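# Unload three sand cores from mould onto plywood boards

## Task

Remove three sand cores from the mould and set them down lying on the plywood boards next to it, releasing each one: the elongated core with the rounded nose, plus both upright bladed cores in the mould half on the robot's right side. The remaining two cores must still be standing in the mould when done.

## Robot and tools

ROBOT. Two six-joint arms, left_arm and right_arm, each with a two-finger parallel gripper and a wrist camera whose cable counts as part of the hand. Base positions in the scene frame: left_arm (-0.041, +0.329, +0.029) m, right_arm (-0.052, -0.233, +0.005) m, both nearly unrotated. A camera stand is fixed behind them.

FRAME. Every printed hand position and orientation is in the scene frame: origin at table-top height halfway between the nominal bases, +x forward over the table, +z up, +y toward left_arm. Arm names do not correspond to left or right in images. Printed hand poses can be off by a few centimetres, more when reaching far. end_effector_position is the point between the finger pads, roughly 1 cm behind the tips; the fingers point along the gripper's +z and close along its y.

JOINTS. Per arm, in this fixed order: waist, shoulder, elbow, wrist pitch, wrist yaw, wrist roll, in radians. Nominal ranges: waist -2.618 to 3.054, shoulder 0.000 to 3.142, elbow 0.000 to 3.142, wrist pitch -1.571 to 1.571, wrist yaw -1.571 to 1.571, wrist roll -2.094 to 2.094. True limits may differ by up to 0.059 rad; a target more than 0.059 beyond a nominal end (and beyond the current angle) is rejected, and "joint sent to its limit" means a joint was clipped at its real end. Friction and gravity can leave joints short of or past targets, and tiny changes may not move at all.

ROW FORMAT. Every command row is a single flat list of 14 numbers for both arms together: left_arm's six absolute joint angles then its opening, then right_arm's six angles then its opening. Always fill all 14, even for one arm; to keep an arm or gripper unchanged, resend its current Joint targets and Tool commands values (a 0 opening is a real half-open command). Opening is a scale from -1 (shut) to +1 (fully open, pad gap 0.094 m), not metres.

execute_actions(actions, cameras). actions is a list of actions; each action is a list of up to 15 rows, one per 1/30 s control step, and a short action keeps its last row for the remaining steps. Per step a joint target may lead its measured angle by at most 0.339 rad (waist, shoulder, elbow) or 2.2 rad (wrist joints); if targets would move a gripper over 200 mm from where it is, that arm's targets are scaled back. So large moves need several actions or the move tool. An empty actions list returns a full status with all cameras. cameras: list of names, ["all"], or []; an unknown name voids the call.

move(target, speed, blend, opening_speed, grip_force, blocking, cameras). target is one 14-number row or a list of up to 15 rows, all absolute joint angles; joints interpolate together, so the hand follows a curve and nothing is avoided automatically. speed: rad/s of the joint with the longest travel, 0.01 to 12.57, default 0.5, one value or one per target. blend: rad, corner rounding between listed targets, 0 means stop at each. opening_speed: opening units per second, at least 0.2; use it to close gently on cores, which can crumble. grip_force: newtons per finger pad, 10 to 50, one value or one per arm, persists until changed; lower force closes slower. blocking=false returns after about 0.5 s while motion continues; a new move then replaces it. The extra "move:" line reports done, off_target (settled more than 0.035 rad from a target), moving, held or fault, plus limits=held when steps were withheld. Neither done nor off_target tells you about contact.

wait(seconds 0 to 10, cameras): lets time pass holding commands. stop(cameras): brakes a running move. zoom_image(camera, region): region [x0, y0, x1, y1] in pixels of that camera's latest image, at most 504 by 504. read_manual(section): licence texts only. finished_scene(scene): give the current scene number; it ends the scene irreversibly, so call nothing after it in that reply.

CAMERAS. cam_head_left, cam_head_right, cam_high, cam_low, cam_left_wrist, cam_right_wrist, each 896x504.

RESULT LINES. Joint positions and Joint velocities: one block per arm in joint order, then pad gap (m, m/s); "within noise" means at rest. Joint targets: angles currently being driven toward. Tool commands: current opening commands. grip_measured: finger opening on the -1 to 1 scale, slightly wide when empty and a little narrower than a firmly held part. Joint torques: total drive output including arm weight, positive toward larger angles, first three wrap at ±28 N m. Runs of actions also list sampled joint angles. "joint command not followed" means the clearance check altered some steps. MOTOR HOT appears at 75 °C; at 90 °C that arm folds and idles; at 100 °C it goes limp.

GRIPPING. Closing past the touch point raises force about 1 N per 0.001 of opening, then jumps to the force limit. Close slowly on cores. To release, command an opening clearly above grip_measured.

AVOID. Dropping cores or releasing them while moving, slamming or striking the mould, table or fixtures, hard pressing, knocking over the two cores that must stay, anything falling off the table or left off it, contact or pressure between the two arms (one gripper must never close on the other's fingers), strain on camera cables, and long stretched or loaded holds that heat motors. Objects may occasionally be nudged by outside pushes.

Each tool is called after "Emit:" as name(argument=value, ...), one argument or row to a line, values as JSON.

## Session

Emit:
move(
  target=[-0.406,1.408,0.951,-0.044,0,0,0.4,0.29,0.958,0.432,0.226,0,0,1],
  cameras=["all"],
  speed=0.9,
)

Scene clock: 1.87 s.
left_arm: end_effector_position=(+0.3554, +0.1470, +0.2187) grip_measured=+0.401 end_effector_quat_wxyz=(+0.491, +0.177, +0.846, -0.106) | right_arm: end_effector_position=(+0.2847, -0.1517, +0.1898) grip_measured=+1.000 end_effector_quat_wxyz=(+0.586, -0.090, +0.803, +0.070)
Joint positions: left_arm=[-0.411 1.403 0.919 -0.035 -0.013 -0.014 0.066] | right_arm=[0.296 0.953 0.438 0.205 0.016 0.012 0.094]
Joint torques (N m): left_arm=[0.38 -5.16 11.47 1.93 0.18 0.12] | right_arm=[-0.31 -1.89 6.49 2.12 -0.2 -0.21]
Motor temperatures (°C): left_arm=[23 34 30 27 22 22 25] | right_arm=[25 34 31 32 21 24 22]
Heat: left arm: 34 °C; right arm: 34 °C.
Joint targets: left_arm=[-0.406 1.408 0.951 -0.044 0.000 0.000] | right_arm=[0.290 0.958 0.432 0.226 0.000 0.000]
move: done

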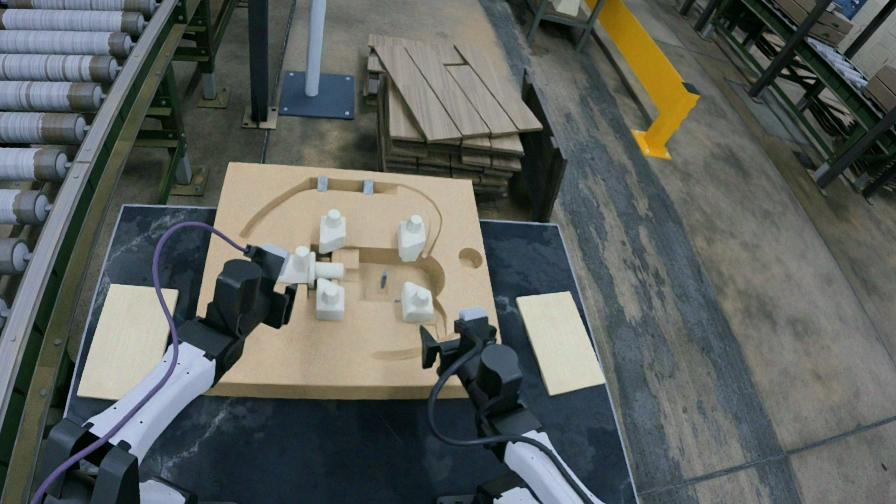

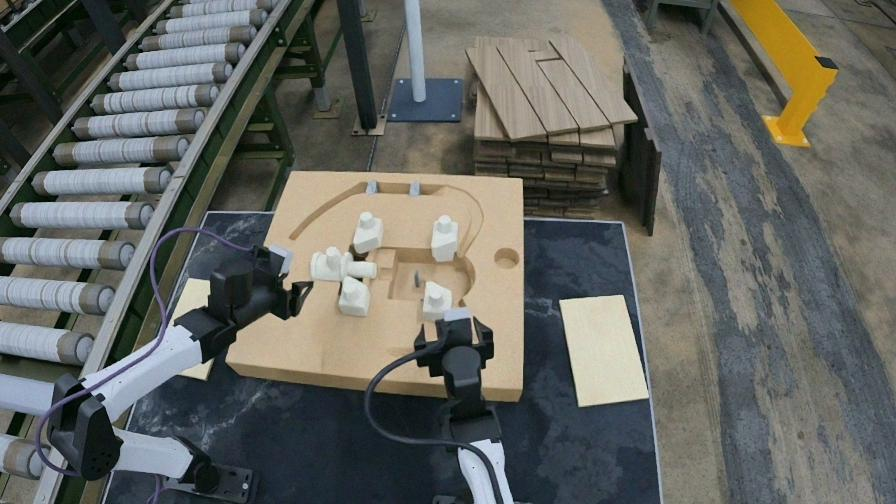

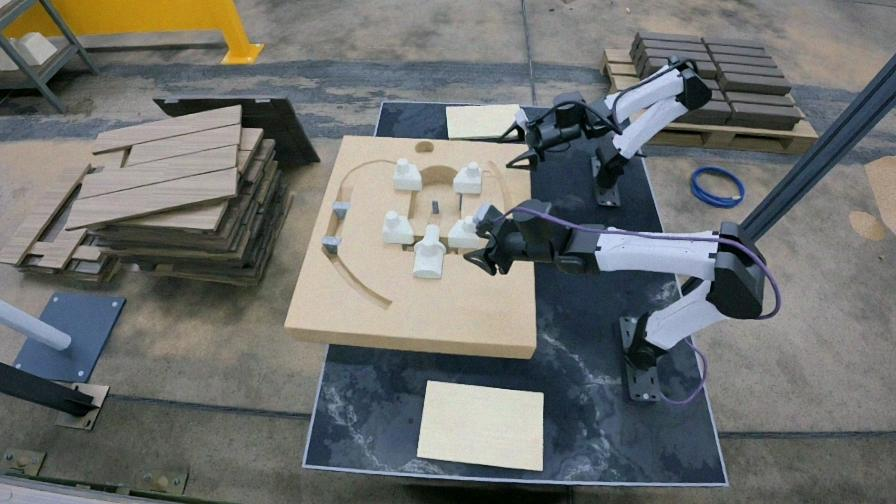

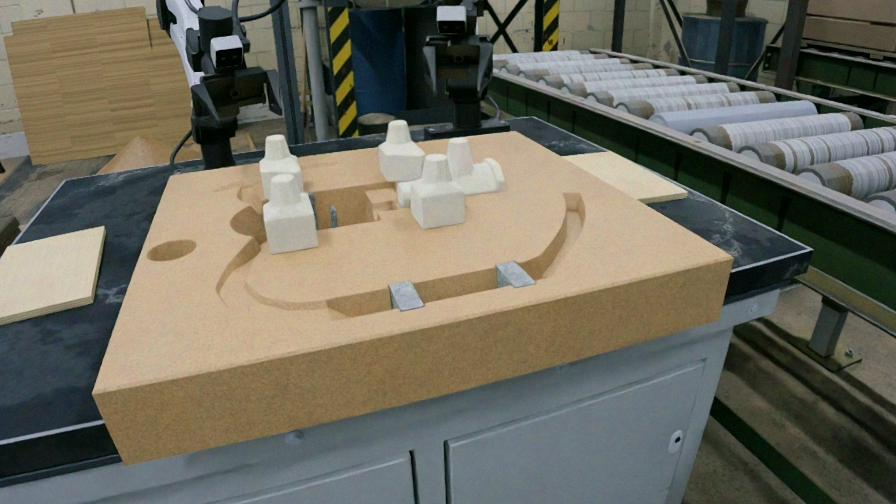

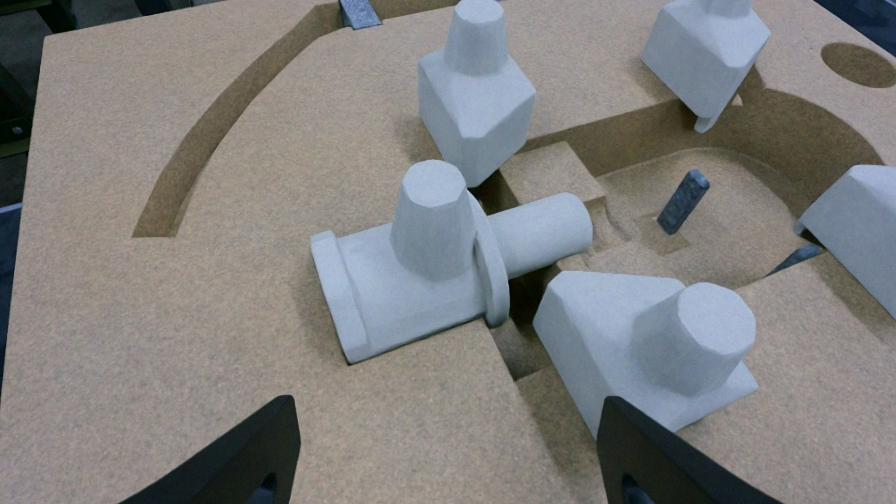

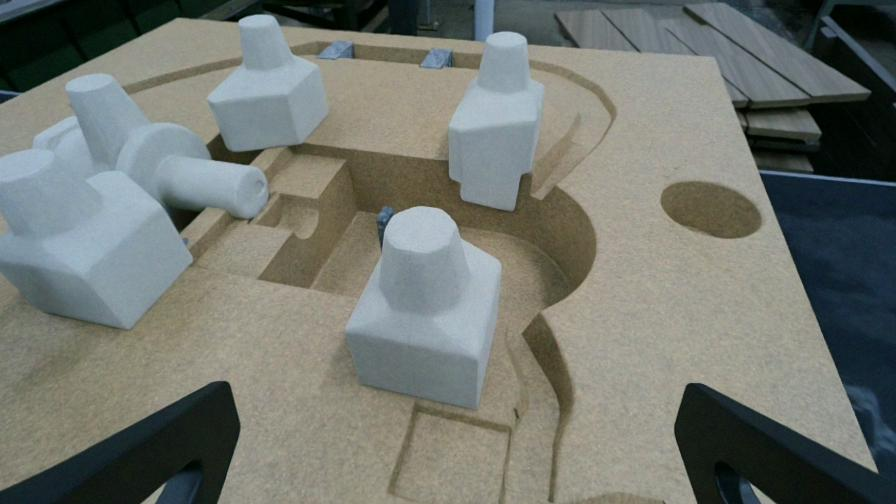

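Emit:
move(
  target=[-0.400,1.945,1.25,0.222,0,0,0.4,0.316,1.588,0.556,0.856,0,0,1],
  cameras=["cam_left_wrist","cam_right_wrist"],
  speed=0.5,
)

Scene clock: 19.10 s.
left_arm: end_effector_position=(+0.4638, +0.1000, +0.1521) grip_measured=+0.401 end_effector_quat_wxyz=(+0.495, +0.175, +0.845, -0.106) | right_arm: end_effector_position=(+0.3729, -0.1230, +0.1476) grip_measured=+1.000 end_effector_quat_wxyz=(+0.623, -0.092, +0.773, +0.079)
Joint positions: left_arm=[-0.405 1.933 1.216 0.208 -0.012 -0.014 0.066] | right_arm=[0.31 1.579 0.529 0.837 0.015 0.011 0.094]
Joint torques (N m): left_arm=[0.36 -8.61 11.18 2.14 0.21 0.13] | right_arm=[0.94 -5.85 7.68 2.11 -0.19 -0.17]
Motor temperatures (°C): left_arm=[23 36 34 30 22 22 25] | right_arm=[25 34 33 37 21 24 22]
Heat: left arm: 36 °C; right arm: 37 °C.
Joint targets: left_arm=[-0.400 1.945 1.250 0.222 0.000 0.000] | right_arm=[0.316 1.588 0.556 0.856 0.000 0.000]
move: done
Images, in order (width x height): cam_left_wrist 896x504, cam_right_wrist 896x504.

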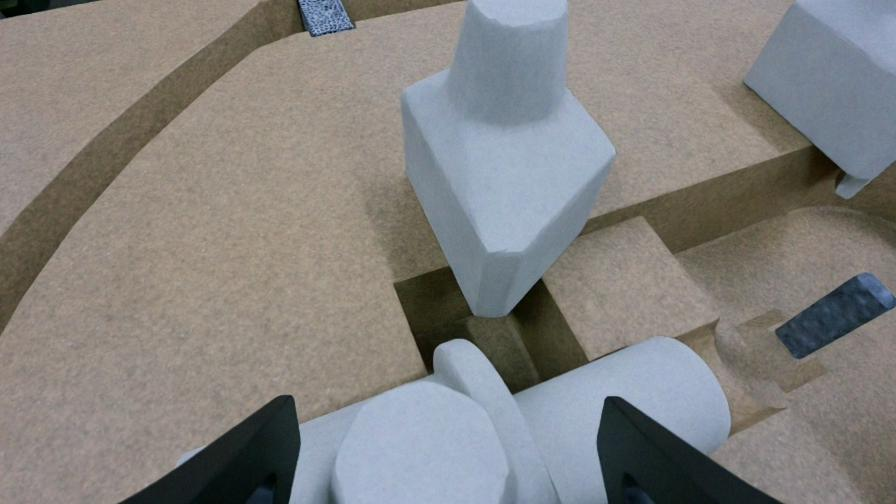

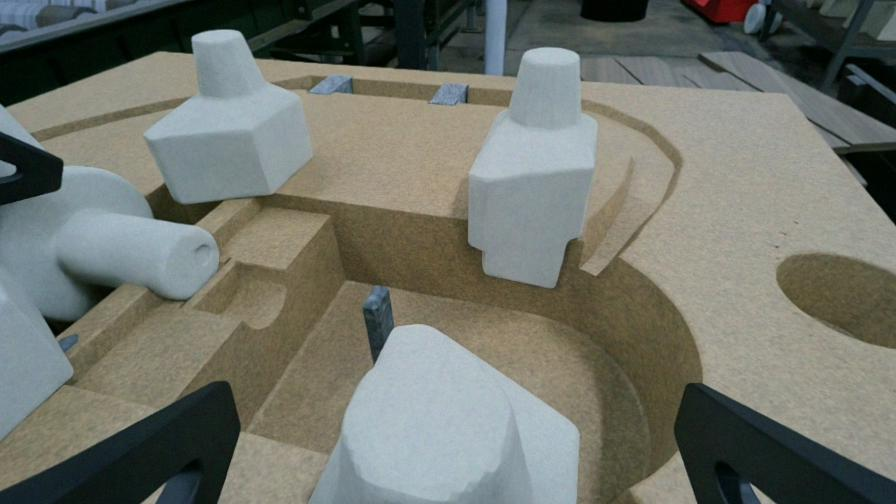

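Emit:
move(
  target=[
    [-0.387,1.945,1.26,0.212,0,0,0.4,0.324,1.588,0.556,0.856,0,0,1],
    [-0.387,1.945,1.26,0.212,0,0,-1,0.324,1.588,0.556,0.856,0,0,-1],
  ],
  cameras=["cam_left_wrist","cam_right_wrist","cam_low"],
  speed=0.3,
  grip_force=[50,45],
  opening_speed=0.8,
)

Scene clock: 27.60 s.
left_arm: end_effector_position=(+0.4689, +0.1036, +0.1581) grip_measured=-0.251 end_effector_quat_wxyz=(+0.500, +0.172, +0.842, -0.110) | right_arm: end_effector_position=(+0.3731, -0.1192, +0.1511) grip_measured=-0.238 end_effector_quat_wxyz=(+0.628, -0.095, +0.768, +0.083)
Joint positions: left_arm=[-0.391 1.933 1.229 0.209 0.003 -0.014 0.035] | right_arm=[0.318 1.579 0.532 0.847 0.014 0.01 0.036]
Joint torques (N m): left_arm=[0.25 -8.66 10.92 2.06 0.07 0.14] | right_arm=[0.73 -5.94 7.42 1.99 -0.15 -0.24]
Heat: left arm: 37 °C; right arm: 38 °C.
Joint targets: left_arm=[-0.387 1.945 1.260 0.212 0.000 0.000] | right_arm=[0.324 1.588 0.556 0.856 0.000 0.000]
grip_force (N): 50, 45
move: done
Images, in order (width x height): cam_low 896x504, cam_left_wrist 896x504, cam_right_wrist 896x504.

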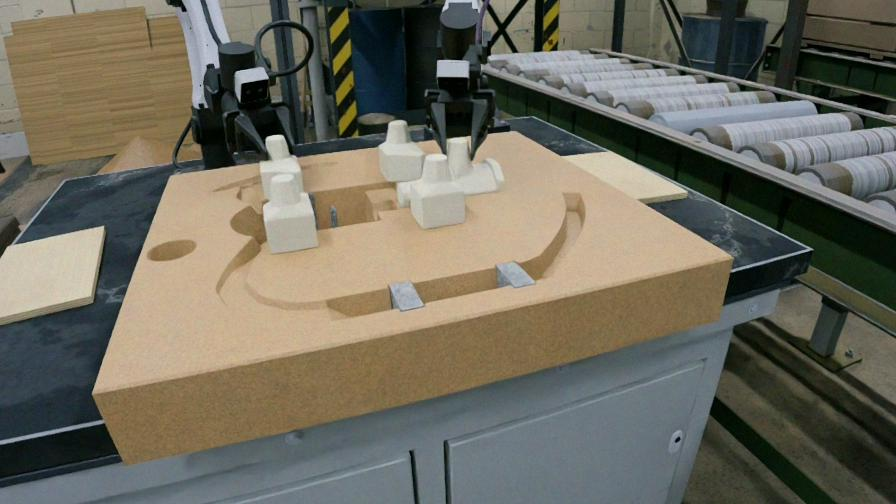

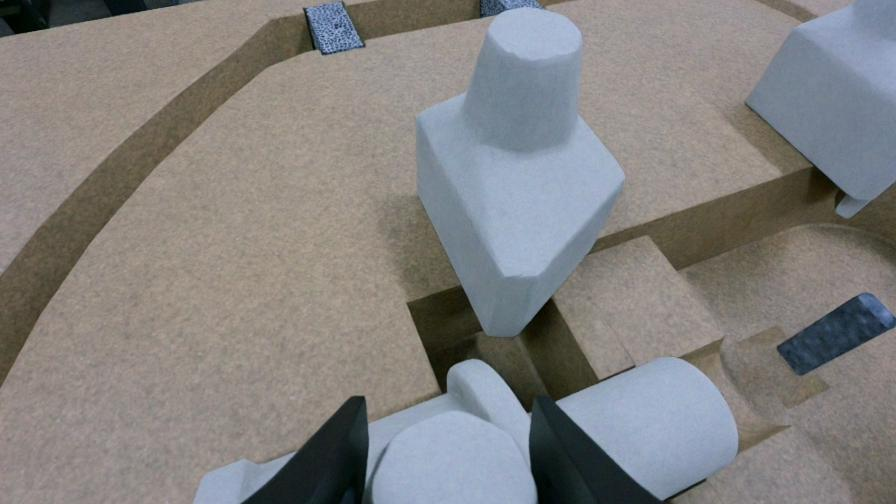

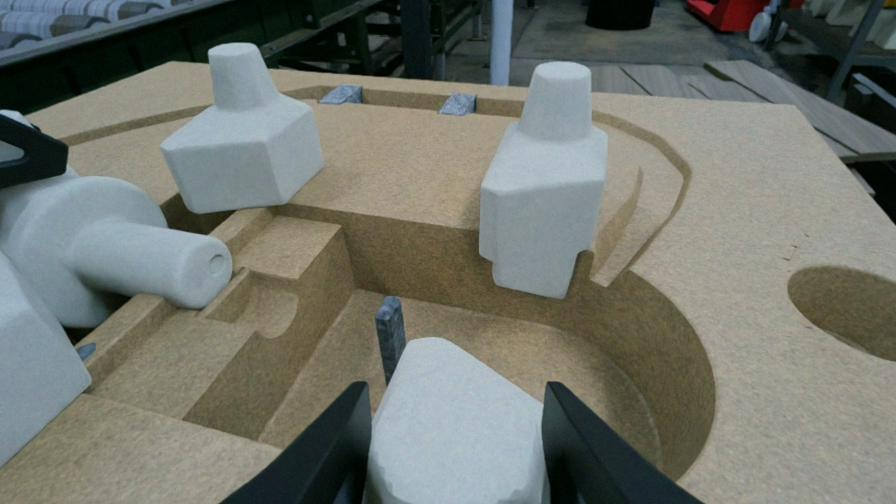

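Emit:
move(
  target=[
    [-0.387,1.851,1.347,0.22,0,0,-1,0.324,1.393,0.67,0.66,0,0,-1],
    [-0.387,1.815,1.423,0.11,0,0,-1,0.324,1.297,0.813,0.424,0,0,-1],
    [-0.387,1.787,1.55,-0.04,0,0,-1,0.324,1.267,0.914,0.293,0,0,-1],
  ],
  cameras=["cam_left_wrist","cam_right_wrist","cam_low"],
  speed=0.25,
  blend=[0.04,0.04,0],
)

Scene clock: 40.43 s.
left_arm: end_effector_position=(+0.4650, +0.1102, +0.1741) grip_measured=-0.265 end_effector_quat_wxyz=(+0.430, +0.174, +0.881, -0.094) | right_arm: end_effector_position=(+0.3737, -0.1189, +0.2712) grip_measured=-0.241 end_effector_quat_wxyz=(+0.623, -0.096, +0.772, +0.082)
Joint positions: left_arm=[-0.383 1.923 1.428 -0.164 0.003 -0.017 0.035] | right_arm=[0.318 1.305 0.865 0.228 0.014 0.01 0.036]
Joint torques (N m): left_arm=[-0.47 -21.64 19.55 3.11 0.04 0.18] | right_arm=[0.99 -9.5 10.74 2.54 -0.13 -0.16]
Motor temperatures (°C): left_arm=[23 43 40 33 22 22 26] | right_arm=[25 36 36 40 21 24 23]
Heat: left arm: 43 °C; right arm: 40 °C.
Joint targets: left_arm=[-0.387 1.787 1.550 -0.040 0.000 0.000] | right_arm=[0.324 1.267 0.914 0.293 0.000 0.000]
grip_force (N): 50, 45
move: off_target (left_arm, right_arm); left_arm: the shoulder is farthest, 0.136 rad from its target; right_arm: the wrist pitch is farthest, 0.065 rad from its target
Images, in order (width x height): cam_low 896x504, cam_left_wrist 896x504, cam_right_wrist 896x504.

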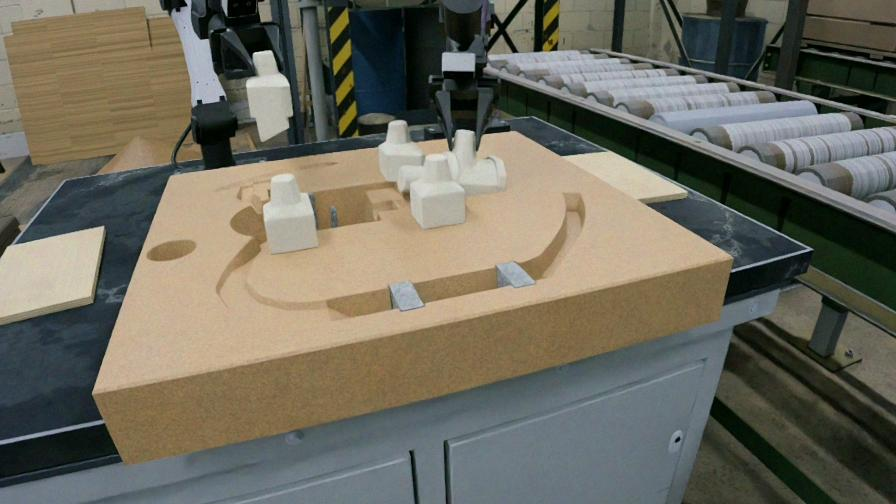

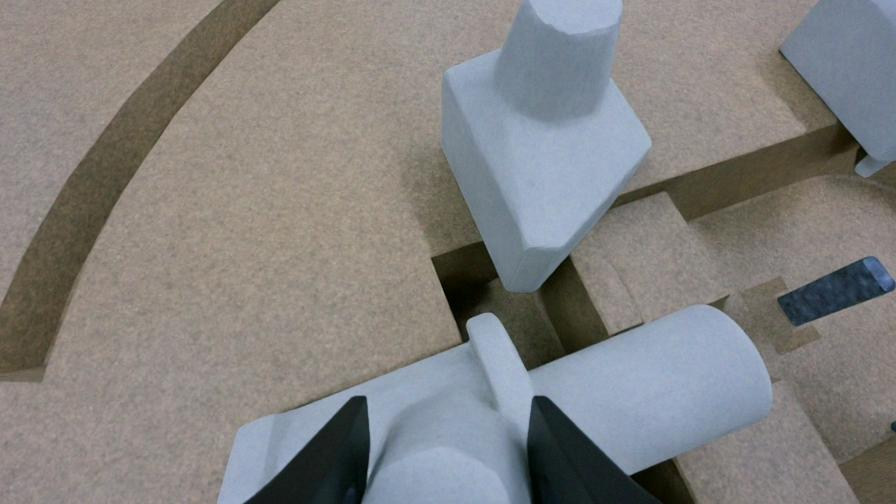

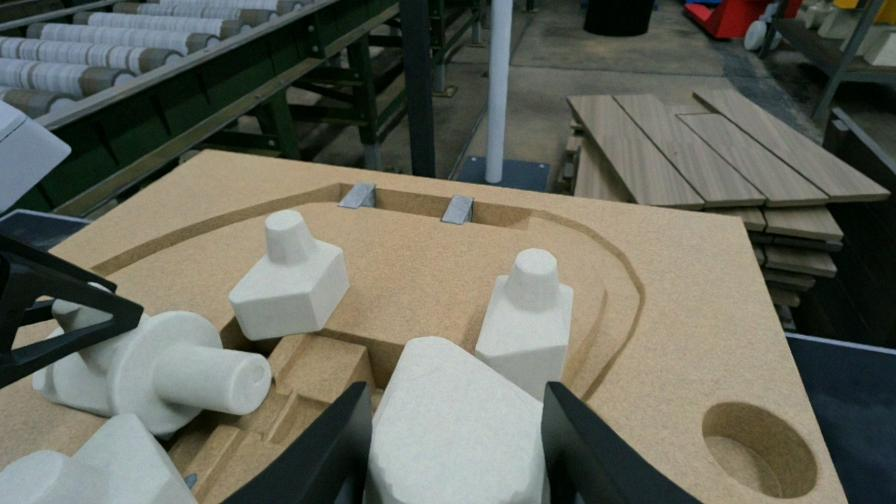

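Emit:
move(
  target=[-0.387,1.94,1.225,0.215,0,0,-1,0.0,1.25,1.0,0.2,0,0,-1],
  cameras=["cam_left_wrist","cam_right_wrist"],
  speed=0.3,
)

Scene clock: 44.67 s.
left_arm: end_effector_position=(+0.4689, +0.1040, +0.1636) grip_measured=-0.274 end_effector_quat_wxyz=(+0.500, +0.180, +0.840, -0.105) | right_arm: end_effector_position=(+0.3884, -0.2560, +0.2960) grip_measured=-0.241 end_effector_quat_wxyz=(+0.630, +0.025, +0.776, -0.015)
Joint positions: left_arm=[-0.391 1.924 1.242 0.185 0.003 0.005 0.034] | right_arm=[0.002 1.29 0.949 0.134 0.009 0.01 0.036]
Joint torques (N m): left_arm=[0.21 -8.27 6.63 2.34 0.04 -0.04] | right_arm=[0.14 -9.59 10.92 2.47 -0.13 -0.19]
Motor temperatures (°C): left_arm=[23 49 43 35 22 22 26] | right_arm=[25 36 38 41 21 24 23]
Heat: left arm: 49 °C; right arm: 41 °C.
Joint targets: left_arm=[-0.387 1.940 1.225 0.215 0.000 0.000] | right_arm=[0.000 1.250 1.000 0.200 0.000 0.000]
grip_force (N): 50, 45
move: off_target (right_arm); right_arm: the wrist pitch is farthest, 0.066 rad from its target
Images, in order (width x height): cam_left_wrist 896x504, cam_right_wrist 896x504.

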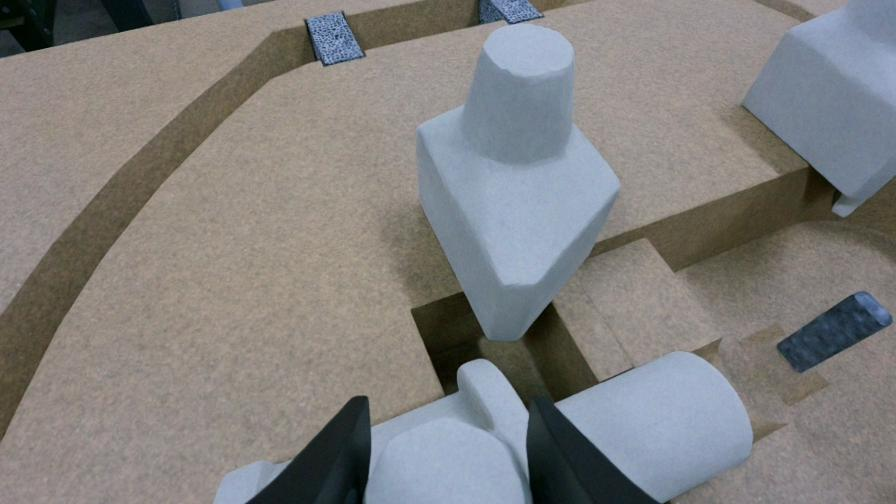

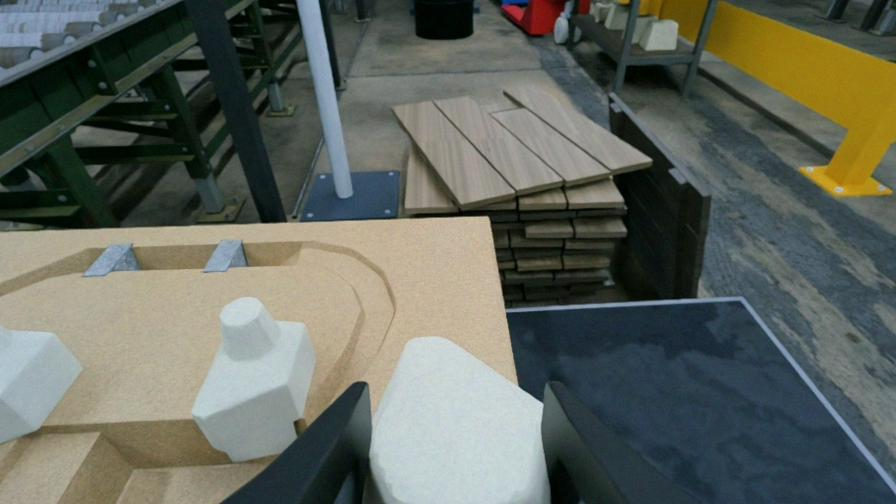

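Emit:
move(
  target=[
    [-0.389,1.88,1.29,0.38,0,0,-1,-0.18,1.45,1.09,0.09,0,0.6,-1],
    [-0.389,1.84,1.355,0.305,0,0,-1,-0.36,1.65,1.18,-0.02,0,1.2,-1],
    [-0.389,1.80,1.42,0.20,0,0,-1,-0.553,1.854,1.278,-0.124,0,1.777,-1],
  ],
  cameras=["cam_left_wrist","cam_right_wrist","cam_low"],
  speed=0.4,
  blend=[0.05,0.05,0],
)

Scene clock: 85.53 s.
left_arm: end_effector_position=(+0.4707, +0.1032, +0.1978) grip_measured=-0.275 end_effector_quat_wxyz=(+0.500, +0.180, +0.841, -0.105) | right_arm: end_effector_position=(+0.3609, -0.5180, +0.0996) grip_measured=-0.246 end_effector_quat_wxyz=(+0.318, +0.857, +0.352, +0.203)
Joint positions: left_arm=[-0.391 1.883 1.334 0.051 0.003 0.005 0.034] | right_arm=[-0.551 1.856 1.23 -0.172 0.008 1.758 0.035]
Joint torques (N m): left_arm=[0.01 -16.75 16.35 3.51 0.05 -0.05] | right_arm=[0.16 -10.74 10.13 1.94 -0.06 0.17]
Motor temperatures (°C): left_arm=[23 52 41 40 22 22 27] | right_arm=[25 39 46 49 21 24 24]
Heat: left arm: 52 °C; right arm: 49 °C.
Joint targets: left_arm=[-0.389 1.800 1.420 0.200 0.000 0.000] | right_arm=[-0.553 1.854 1.278 -0.124 0.000 1.777]
grip_force (N): 50, 45
move: off_target (left_arm, right_arm); left_arm: the wrist pitch is farthest, 0.149 rad from its target; right_arm: the elbow is farthest, 0.048 rad from its target
Images, in order (width x height): cam_low 896x504, cam_left_wrist 896x504, cam_right_wrist 896x504.

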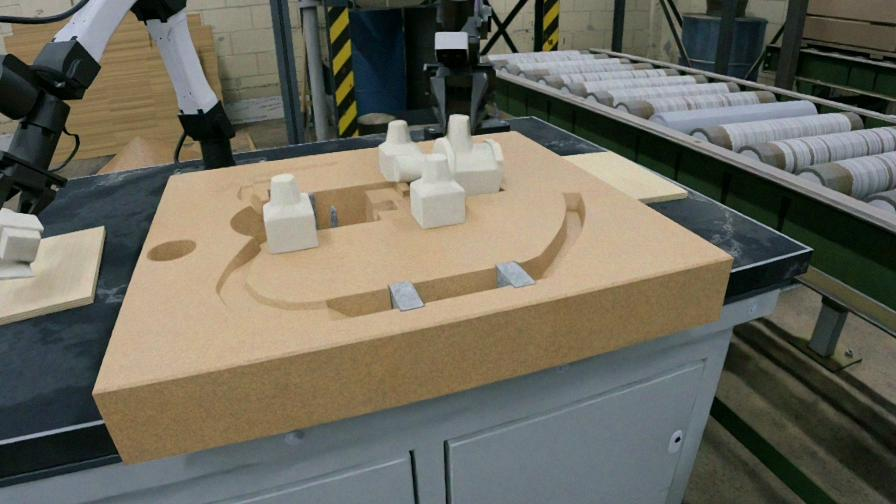

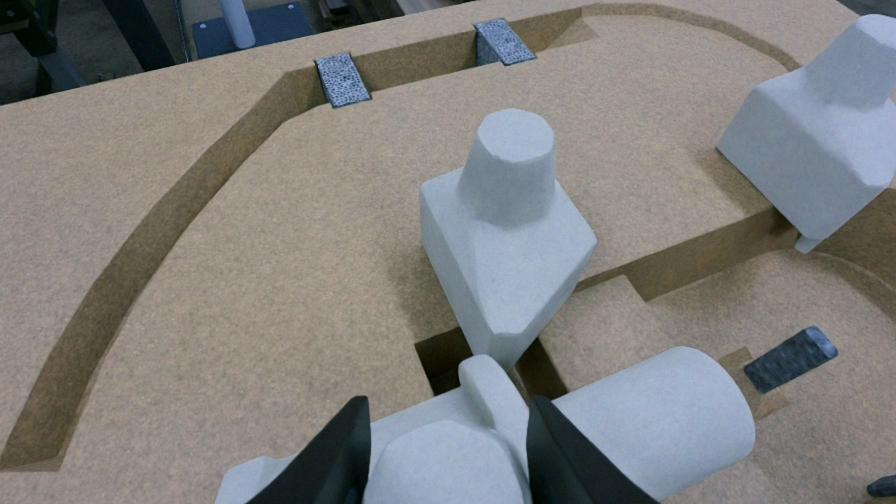

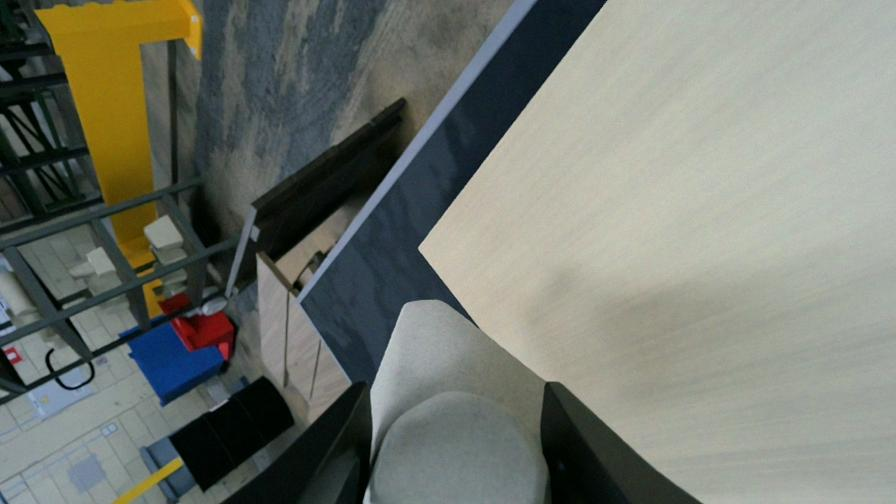

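Emit:
move(
  target=[
    [-0.389,1.764,1.523,0.06,0,0,-1,-0.56,1.87,1.26,-0.10,0,1.777,-1],
    [-0.389,1.535,1.35,0.0,0,0,-1,-0.57,1.91,1.235,-0.05,0,1.777,-1],
    [0.36,1.29,0.85,0.205,0,0,-1,-0.570,1.95,1.21,0.02,0,1.777,-1],
  ],
  cameras=["cam_left_wrist","cam_right_wrist","cam_low","cam_high"],
  speed=[0.25,0.35,0.6],
  blend=[0.03,0.03,0],
)

Scene clock: 107.90 s.
left_arm: end_effector_position=(+0.3584, +0.4715, +0.2143) grip_measured=-0.275 end_effector_quat_wxyz=(+0.508, -0.145, +0.844, +0.092) | right_arm: end_effector_position=(+0.3658, -0.5291, +0.0647) grip_measured=-0.246 end_effector_quat_wxyz=(+0.319, +0.859, +0.346, +0.201)
Joint positions: left_arm=[0.364 1.351 0.831 0.035 -0.007 0.005 0.034] | right_arm=[-0.564 1.949 1.206 -0.055 0.008 1.759 0.035]
Joint torques (N m): left_arm=[-0.55 -10.36 10.28 3.72 0.13 -0.04] | right_arm=[-0.35 -11.17 6.53 2.17 -0.08 0.07]
Motor temperatures (°C): left_arm=[23 61 48 47 22 22 27] | right_arm=[25 42 47 44 21 24 24]
Heat: left arm: 61 °C; right arm: 47 °C.
Joint targets: left_arm=[0.360 1.290 0.850 0.205 0.000 0.000] | right_arm=[-0.570 1.950 1.210 0.020 0.000 1.777]
grip_force (N): 50, 45
move: off_target (left_arm, right_arm); left_arm: the wrist pitch is farthest, 0.170 rad from its target; right_arm: the wrist pitch is farthest, 0.075 rad from its target
Images, in order (width x height): cam_high 896x504, cam_low 896x504, cam_left_wrist 896x504, cam_right_wrist 896x504.

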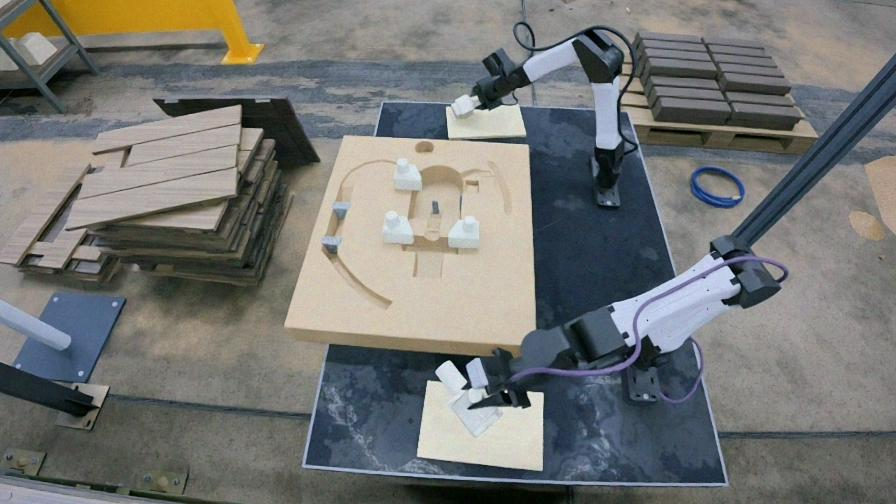

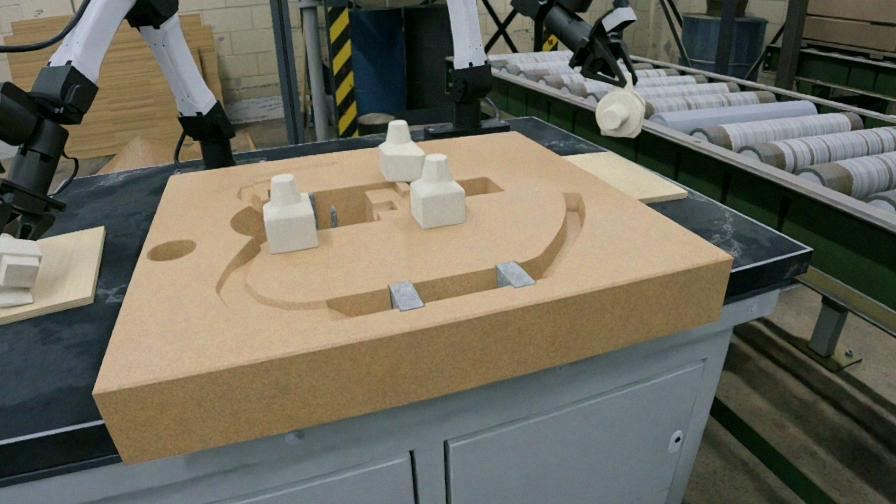

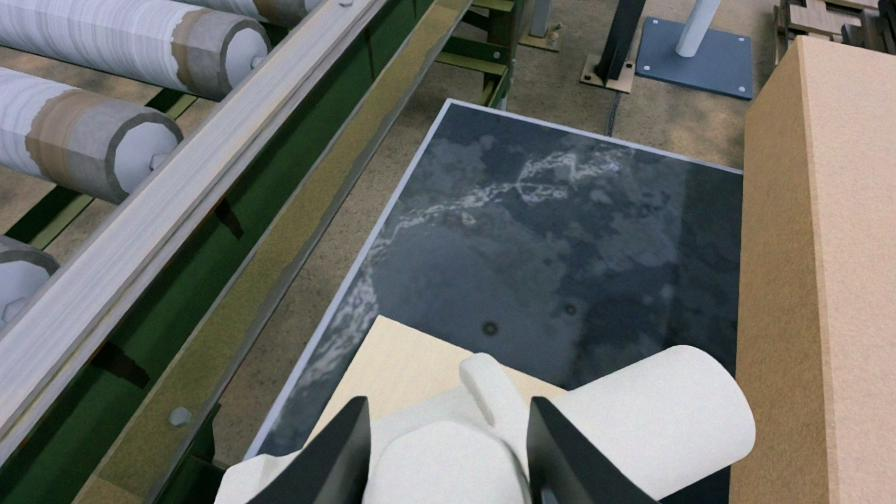

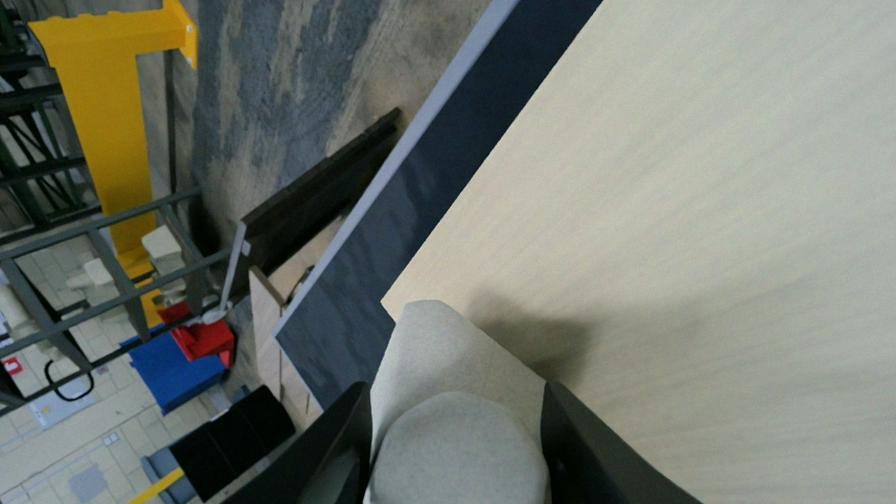

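Emit:
move(
  target=[
    [0.36,1.43,0.655,0.48,0,0,-1,-0.570,1.975,1.185,0.07,0,1.777,-1],
  ],
  cameras=["cam_left_wrist","cam_right_wrist","cam_low"],
  speed=[0.3],
)

Emit:
zoom_image(
  camera="cam_low",
  region=[540, 40, 720, 230],
)

Emit:
zoom_image(
  camera="cam_low",
  region=[0, 180, 130, 340],
)

Scene clock: 121.87 s.
left_arm: end_effector_position=(+0.3521, +0.4693, +0.1474) grip_measured=-0.275 end_effector_quat_wxyz=(+0.501, -0.146, +0.849, +0.090) | right_arm: end_effector_position=(+0.3685, -0.5322, +0.0585) grip_measured=-0.246 end_effector_quat_wxyz=(+0.328, +0.856, +0.342, +0.207)
Joint positions: left_arm=[0.364 1.452 0.637 0.312 -0.007 0.005 0.034] | right_arm=[-0.566 1.968 1.185 0.01 0.008 1.763 0.035]
Joint torques (N m): left_arm=[-0.53 -7.19 9.37 3.7 0.15 -0.04] | right_arm=[-0.16 -10.5 6.2 2.06 -0.1 0.04]
Motor temperatures (°C): left_arm=[23 59 47 52 22 22 27] | right_arm=[25 43 43 45 21 24 24]
Heat: left arm: 59 °C; right arm: 45 °C.
Joint targets: left_arm=[0.360 1.430 0.655 0.480 0.000 0.000] | right_arm=[-0.570 1.975 1.185 0.070 0.000 1.777]
grip_force (N): 50, 45
move: off_target (left_arm, right_arm); left_arm: the wrist pitch is farthest, 0.168 rad from its target; right_arm: the wrist pitch is farthest, 0.060 rad from its target
Images, in order (width x height): cam_low 896x504, cam_left_wrist 896x504, cam_right_wrist 896x504.

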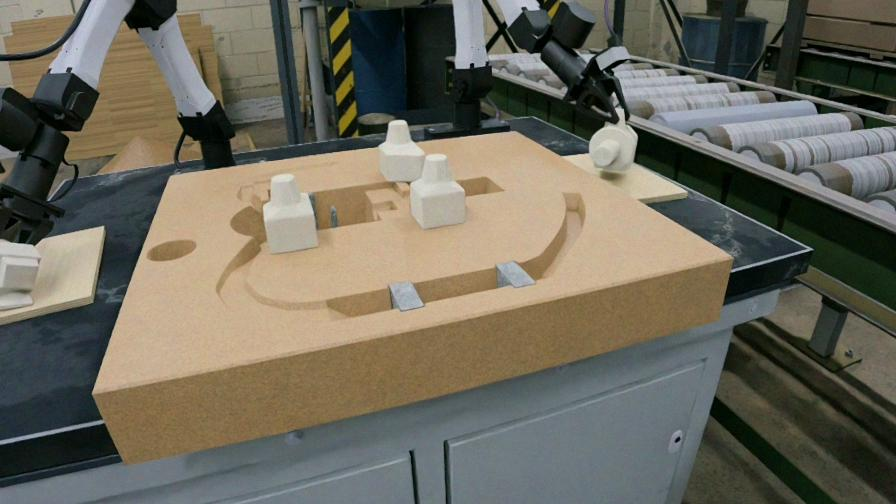

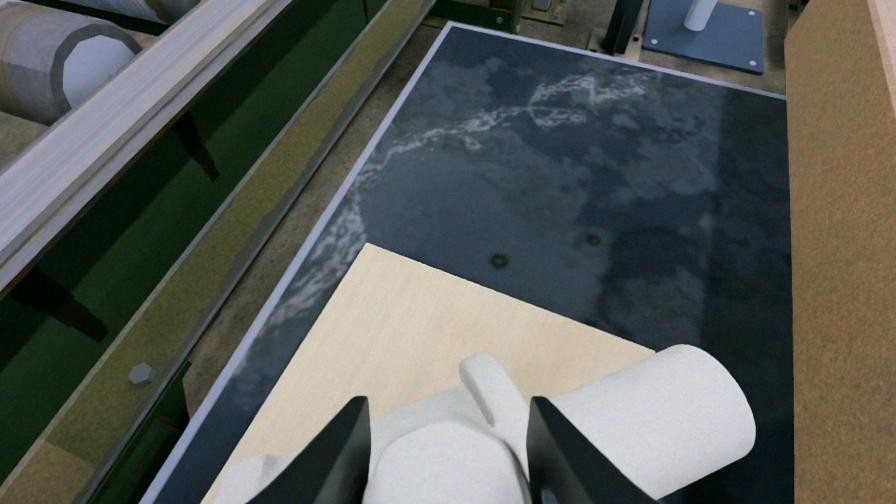

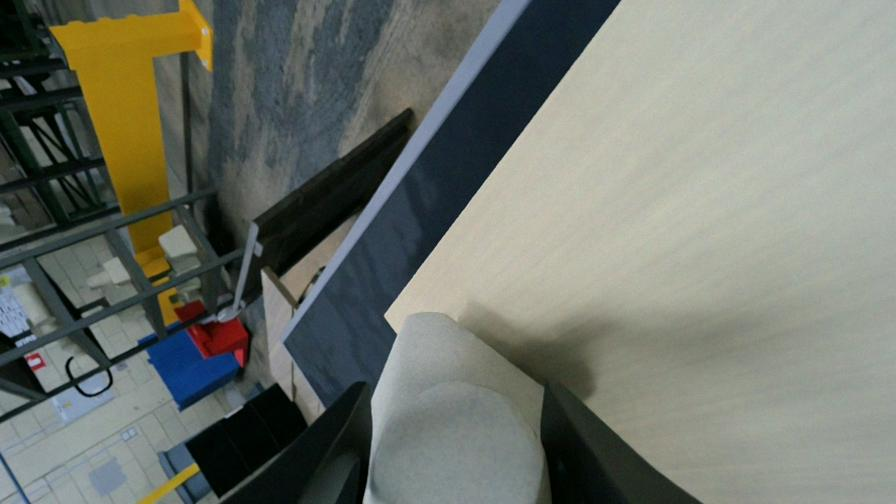

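Scaled by 2.653 from the camera's 896x504 image, which has a finer 1280x720 frame.

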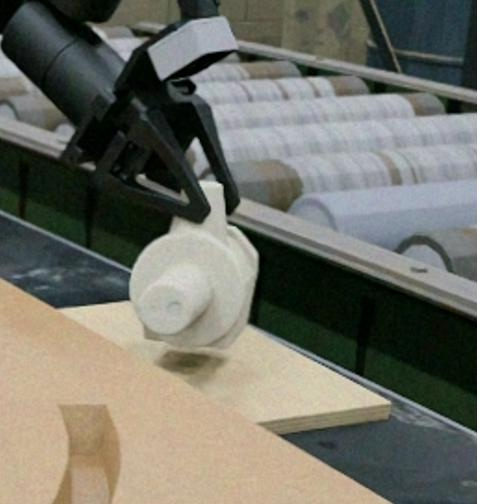

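Scaled by 3.150 from the camera's 896x504 image, which has a finer 1280x720 frame.

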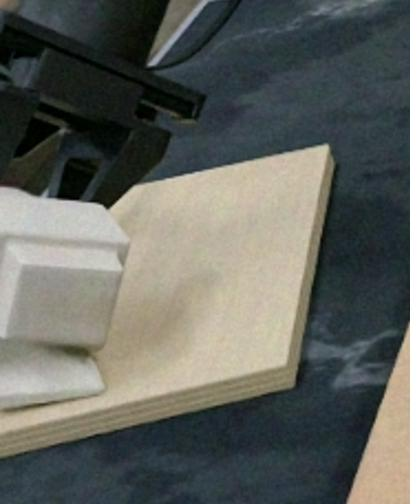

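Emit:
move(
  target=[
    [0.36,1.49,0.61,0.585,0,0,-1,-0.570,2.0,1.155,0.12,0,1.777,-1],
  ],
  cameras=["cam_left_wrist","cam_right_wrist","cam_low"],
  speed=[0.2],
  grip_force=[50,16],
)

Emit:
zoom_image(
  camera="cam_low",
  region=[540, 40, 720, 230],
)

Emit:
zoom_image(
  camera="cam_low",
  region=[0, 180, 130, 340],
)

Scene clock: 130.03 s.
left_arm: end_effector_position=(+0.3537, +0.4695, +0.1309) grip_measured=-0.275 end_effector_quat_wxyz=(+0.504, -0.145, +0.847, +0.090) | right_arm: end_effector_position=(+0.3700, -0.5357, +0.0516) grip_measured=-0.230 end_effector_quat_wxyz=(+0.338, +0.853, +0.335, +0.215)
Joint positions: left_arm=[0.364 1.508 0.597 0.415 -0.006 0.005 0.034] | right_arm=[-0.57 1.988 1.159 0.082 0.008 1.77 0.036]
Joint torques (N m): left_arm=[-0.5 -7.09 8.53 3.72 0.15 -0.01] | right_arm=[0.28 -10 5.65 1.9 -0.07 -0.03]
Motor temperatures (°C): left_arm=[23 56 47 57 22 22 28] | right_arm=[25 43 42 44 21 24 24]
Heat: left arm: 57 °C; right arm: 44 °C.
Joint targets: left_arm=[0.360 1.490 0.610 0.585 0.000 0.000] | right_arm=[-0.570 2.000 1.155 0.120 0.000 1.777]
grip_force (N): 50, 16
move: off_target (left_arm, right_arm); left_arm: the wrist pitch is farthest, 0.170 rad from its target; right_arm: the wrist pitch is farthest, 0.038 rad from its target
Images, in order (width x height): cam_low 896x504, cam_left_wrist 896x504, cam_right_wrist 896x504.

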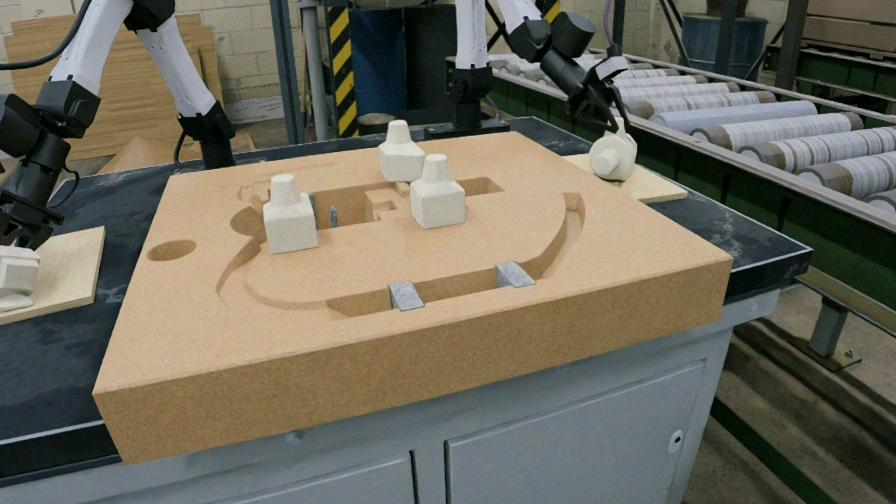

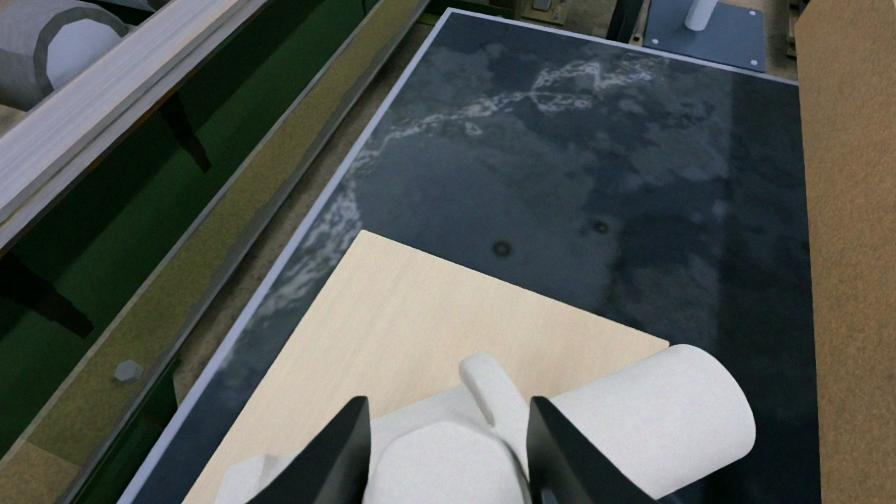

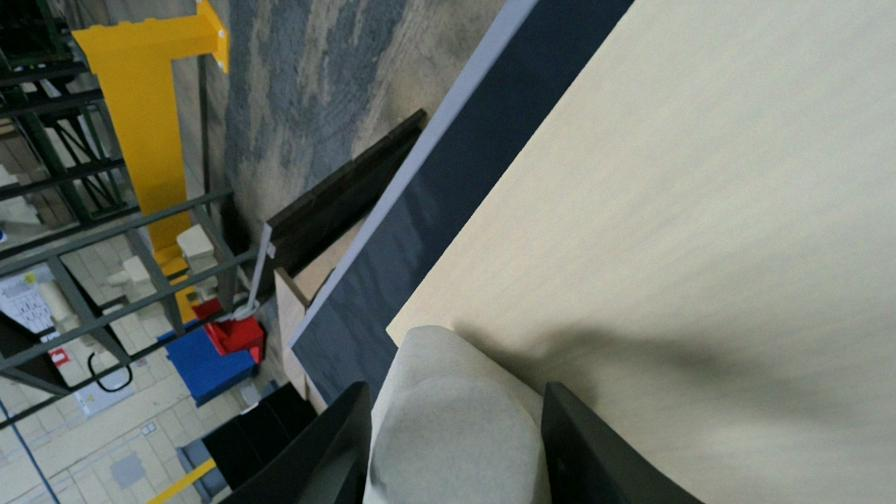

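Scaled by 2.653 from the camera's 896x504 image, which has a finer 1280x720 frame.

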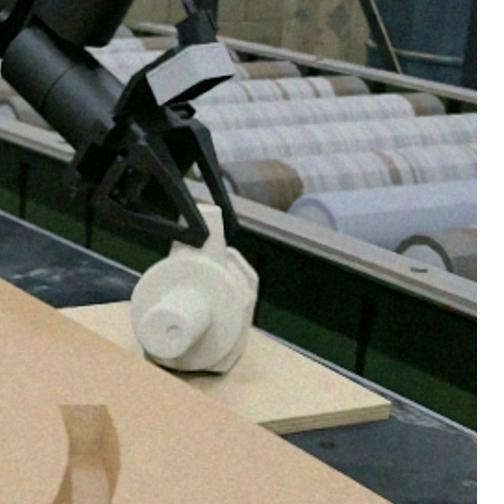

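Scaled by 3.150 from the camera's 896x504 image, which has a finer 1280x720 frame.

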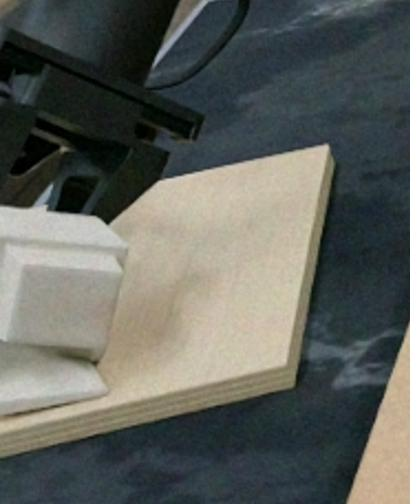

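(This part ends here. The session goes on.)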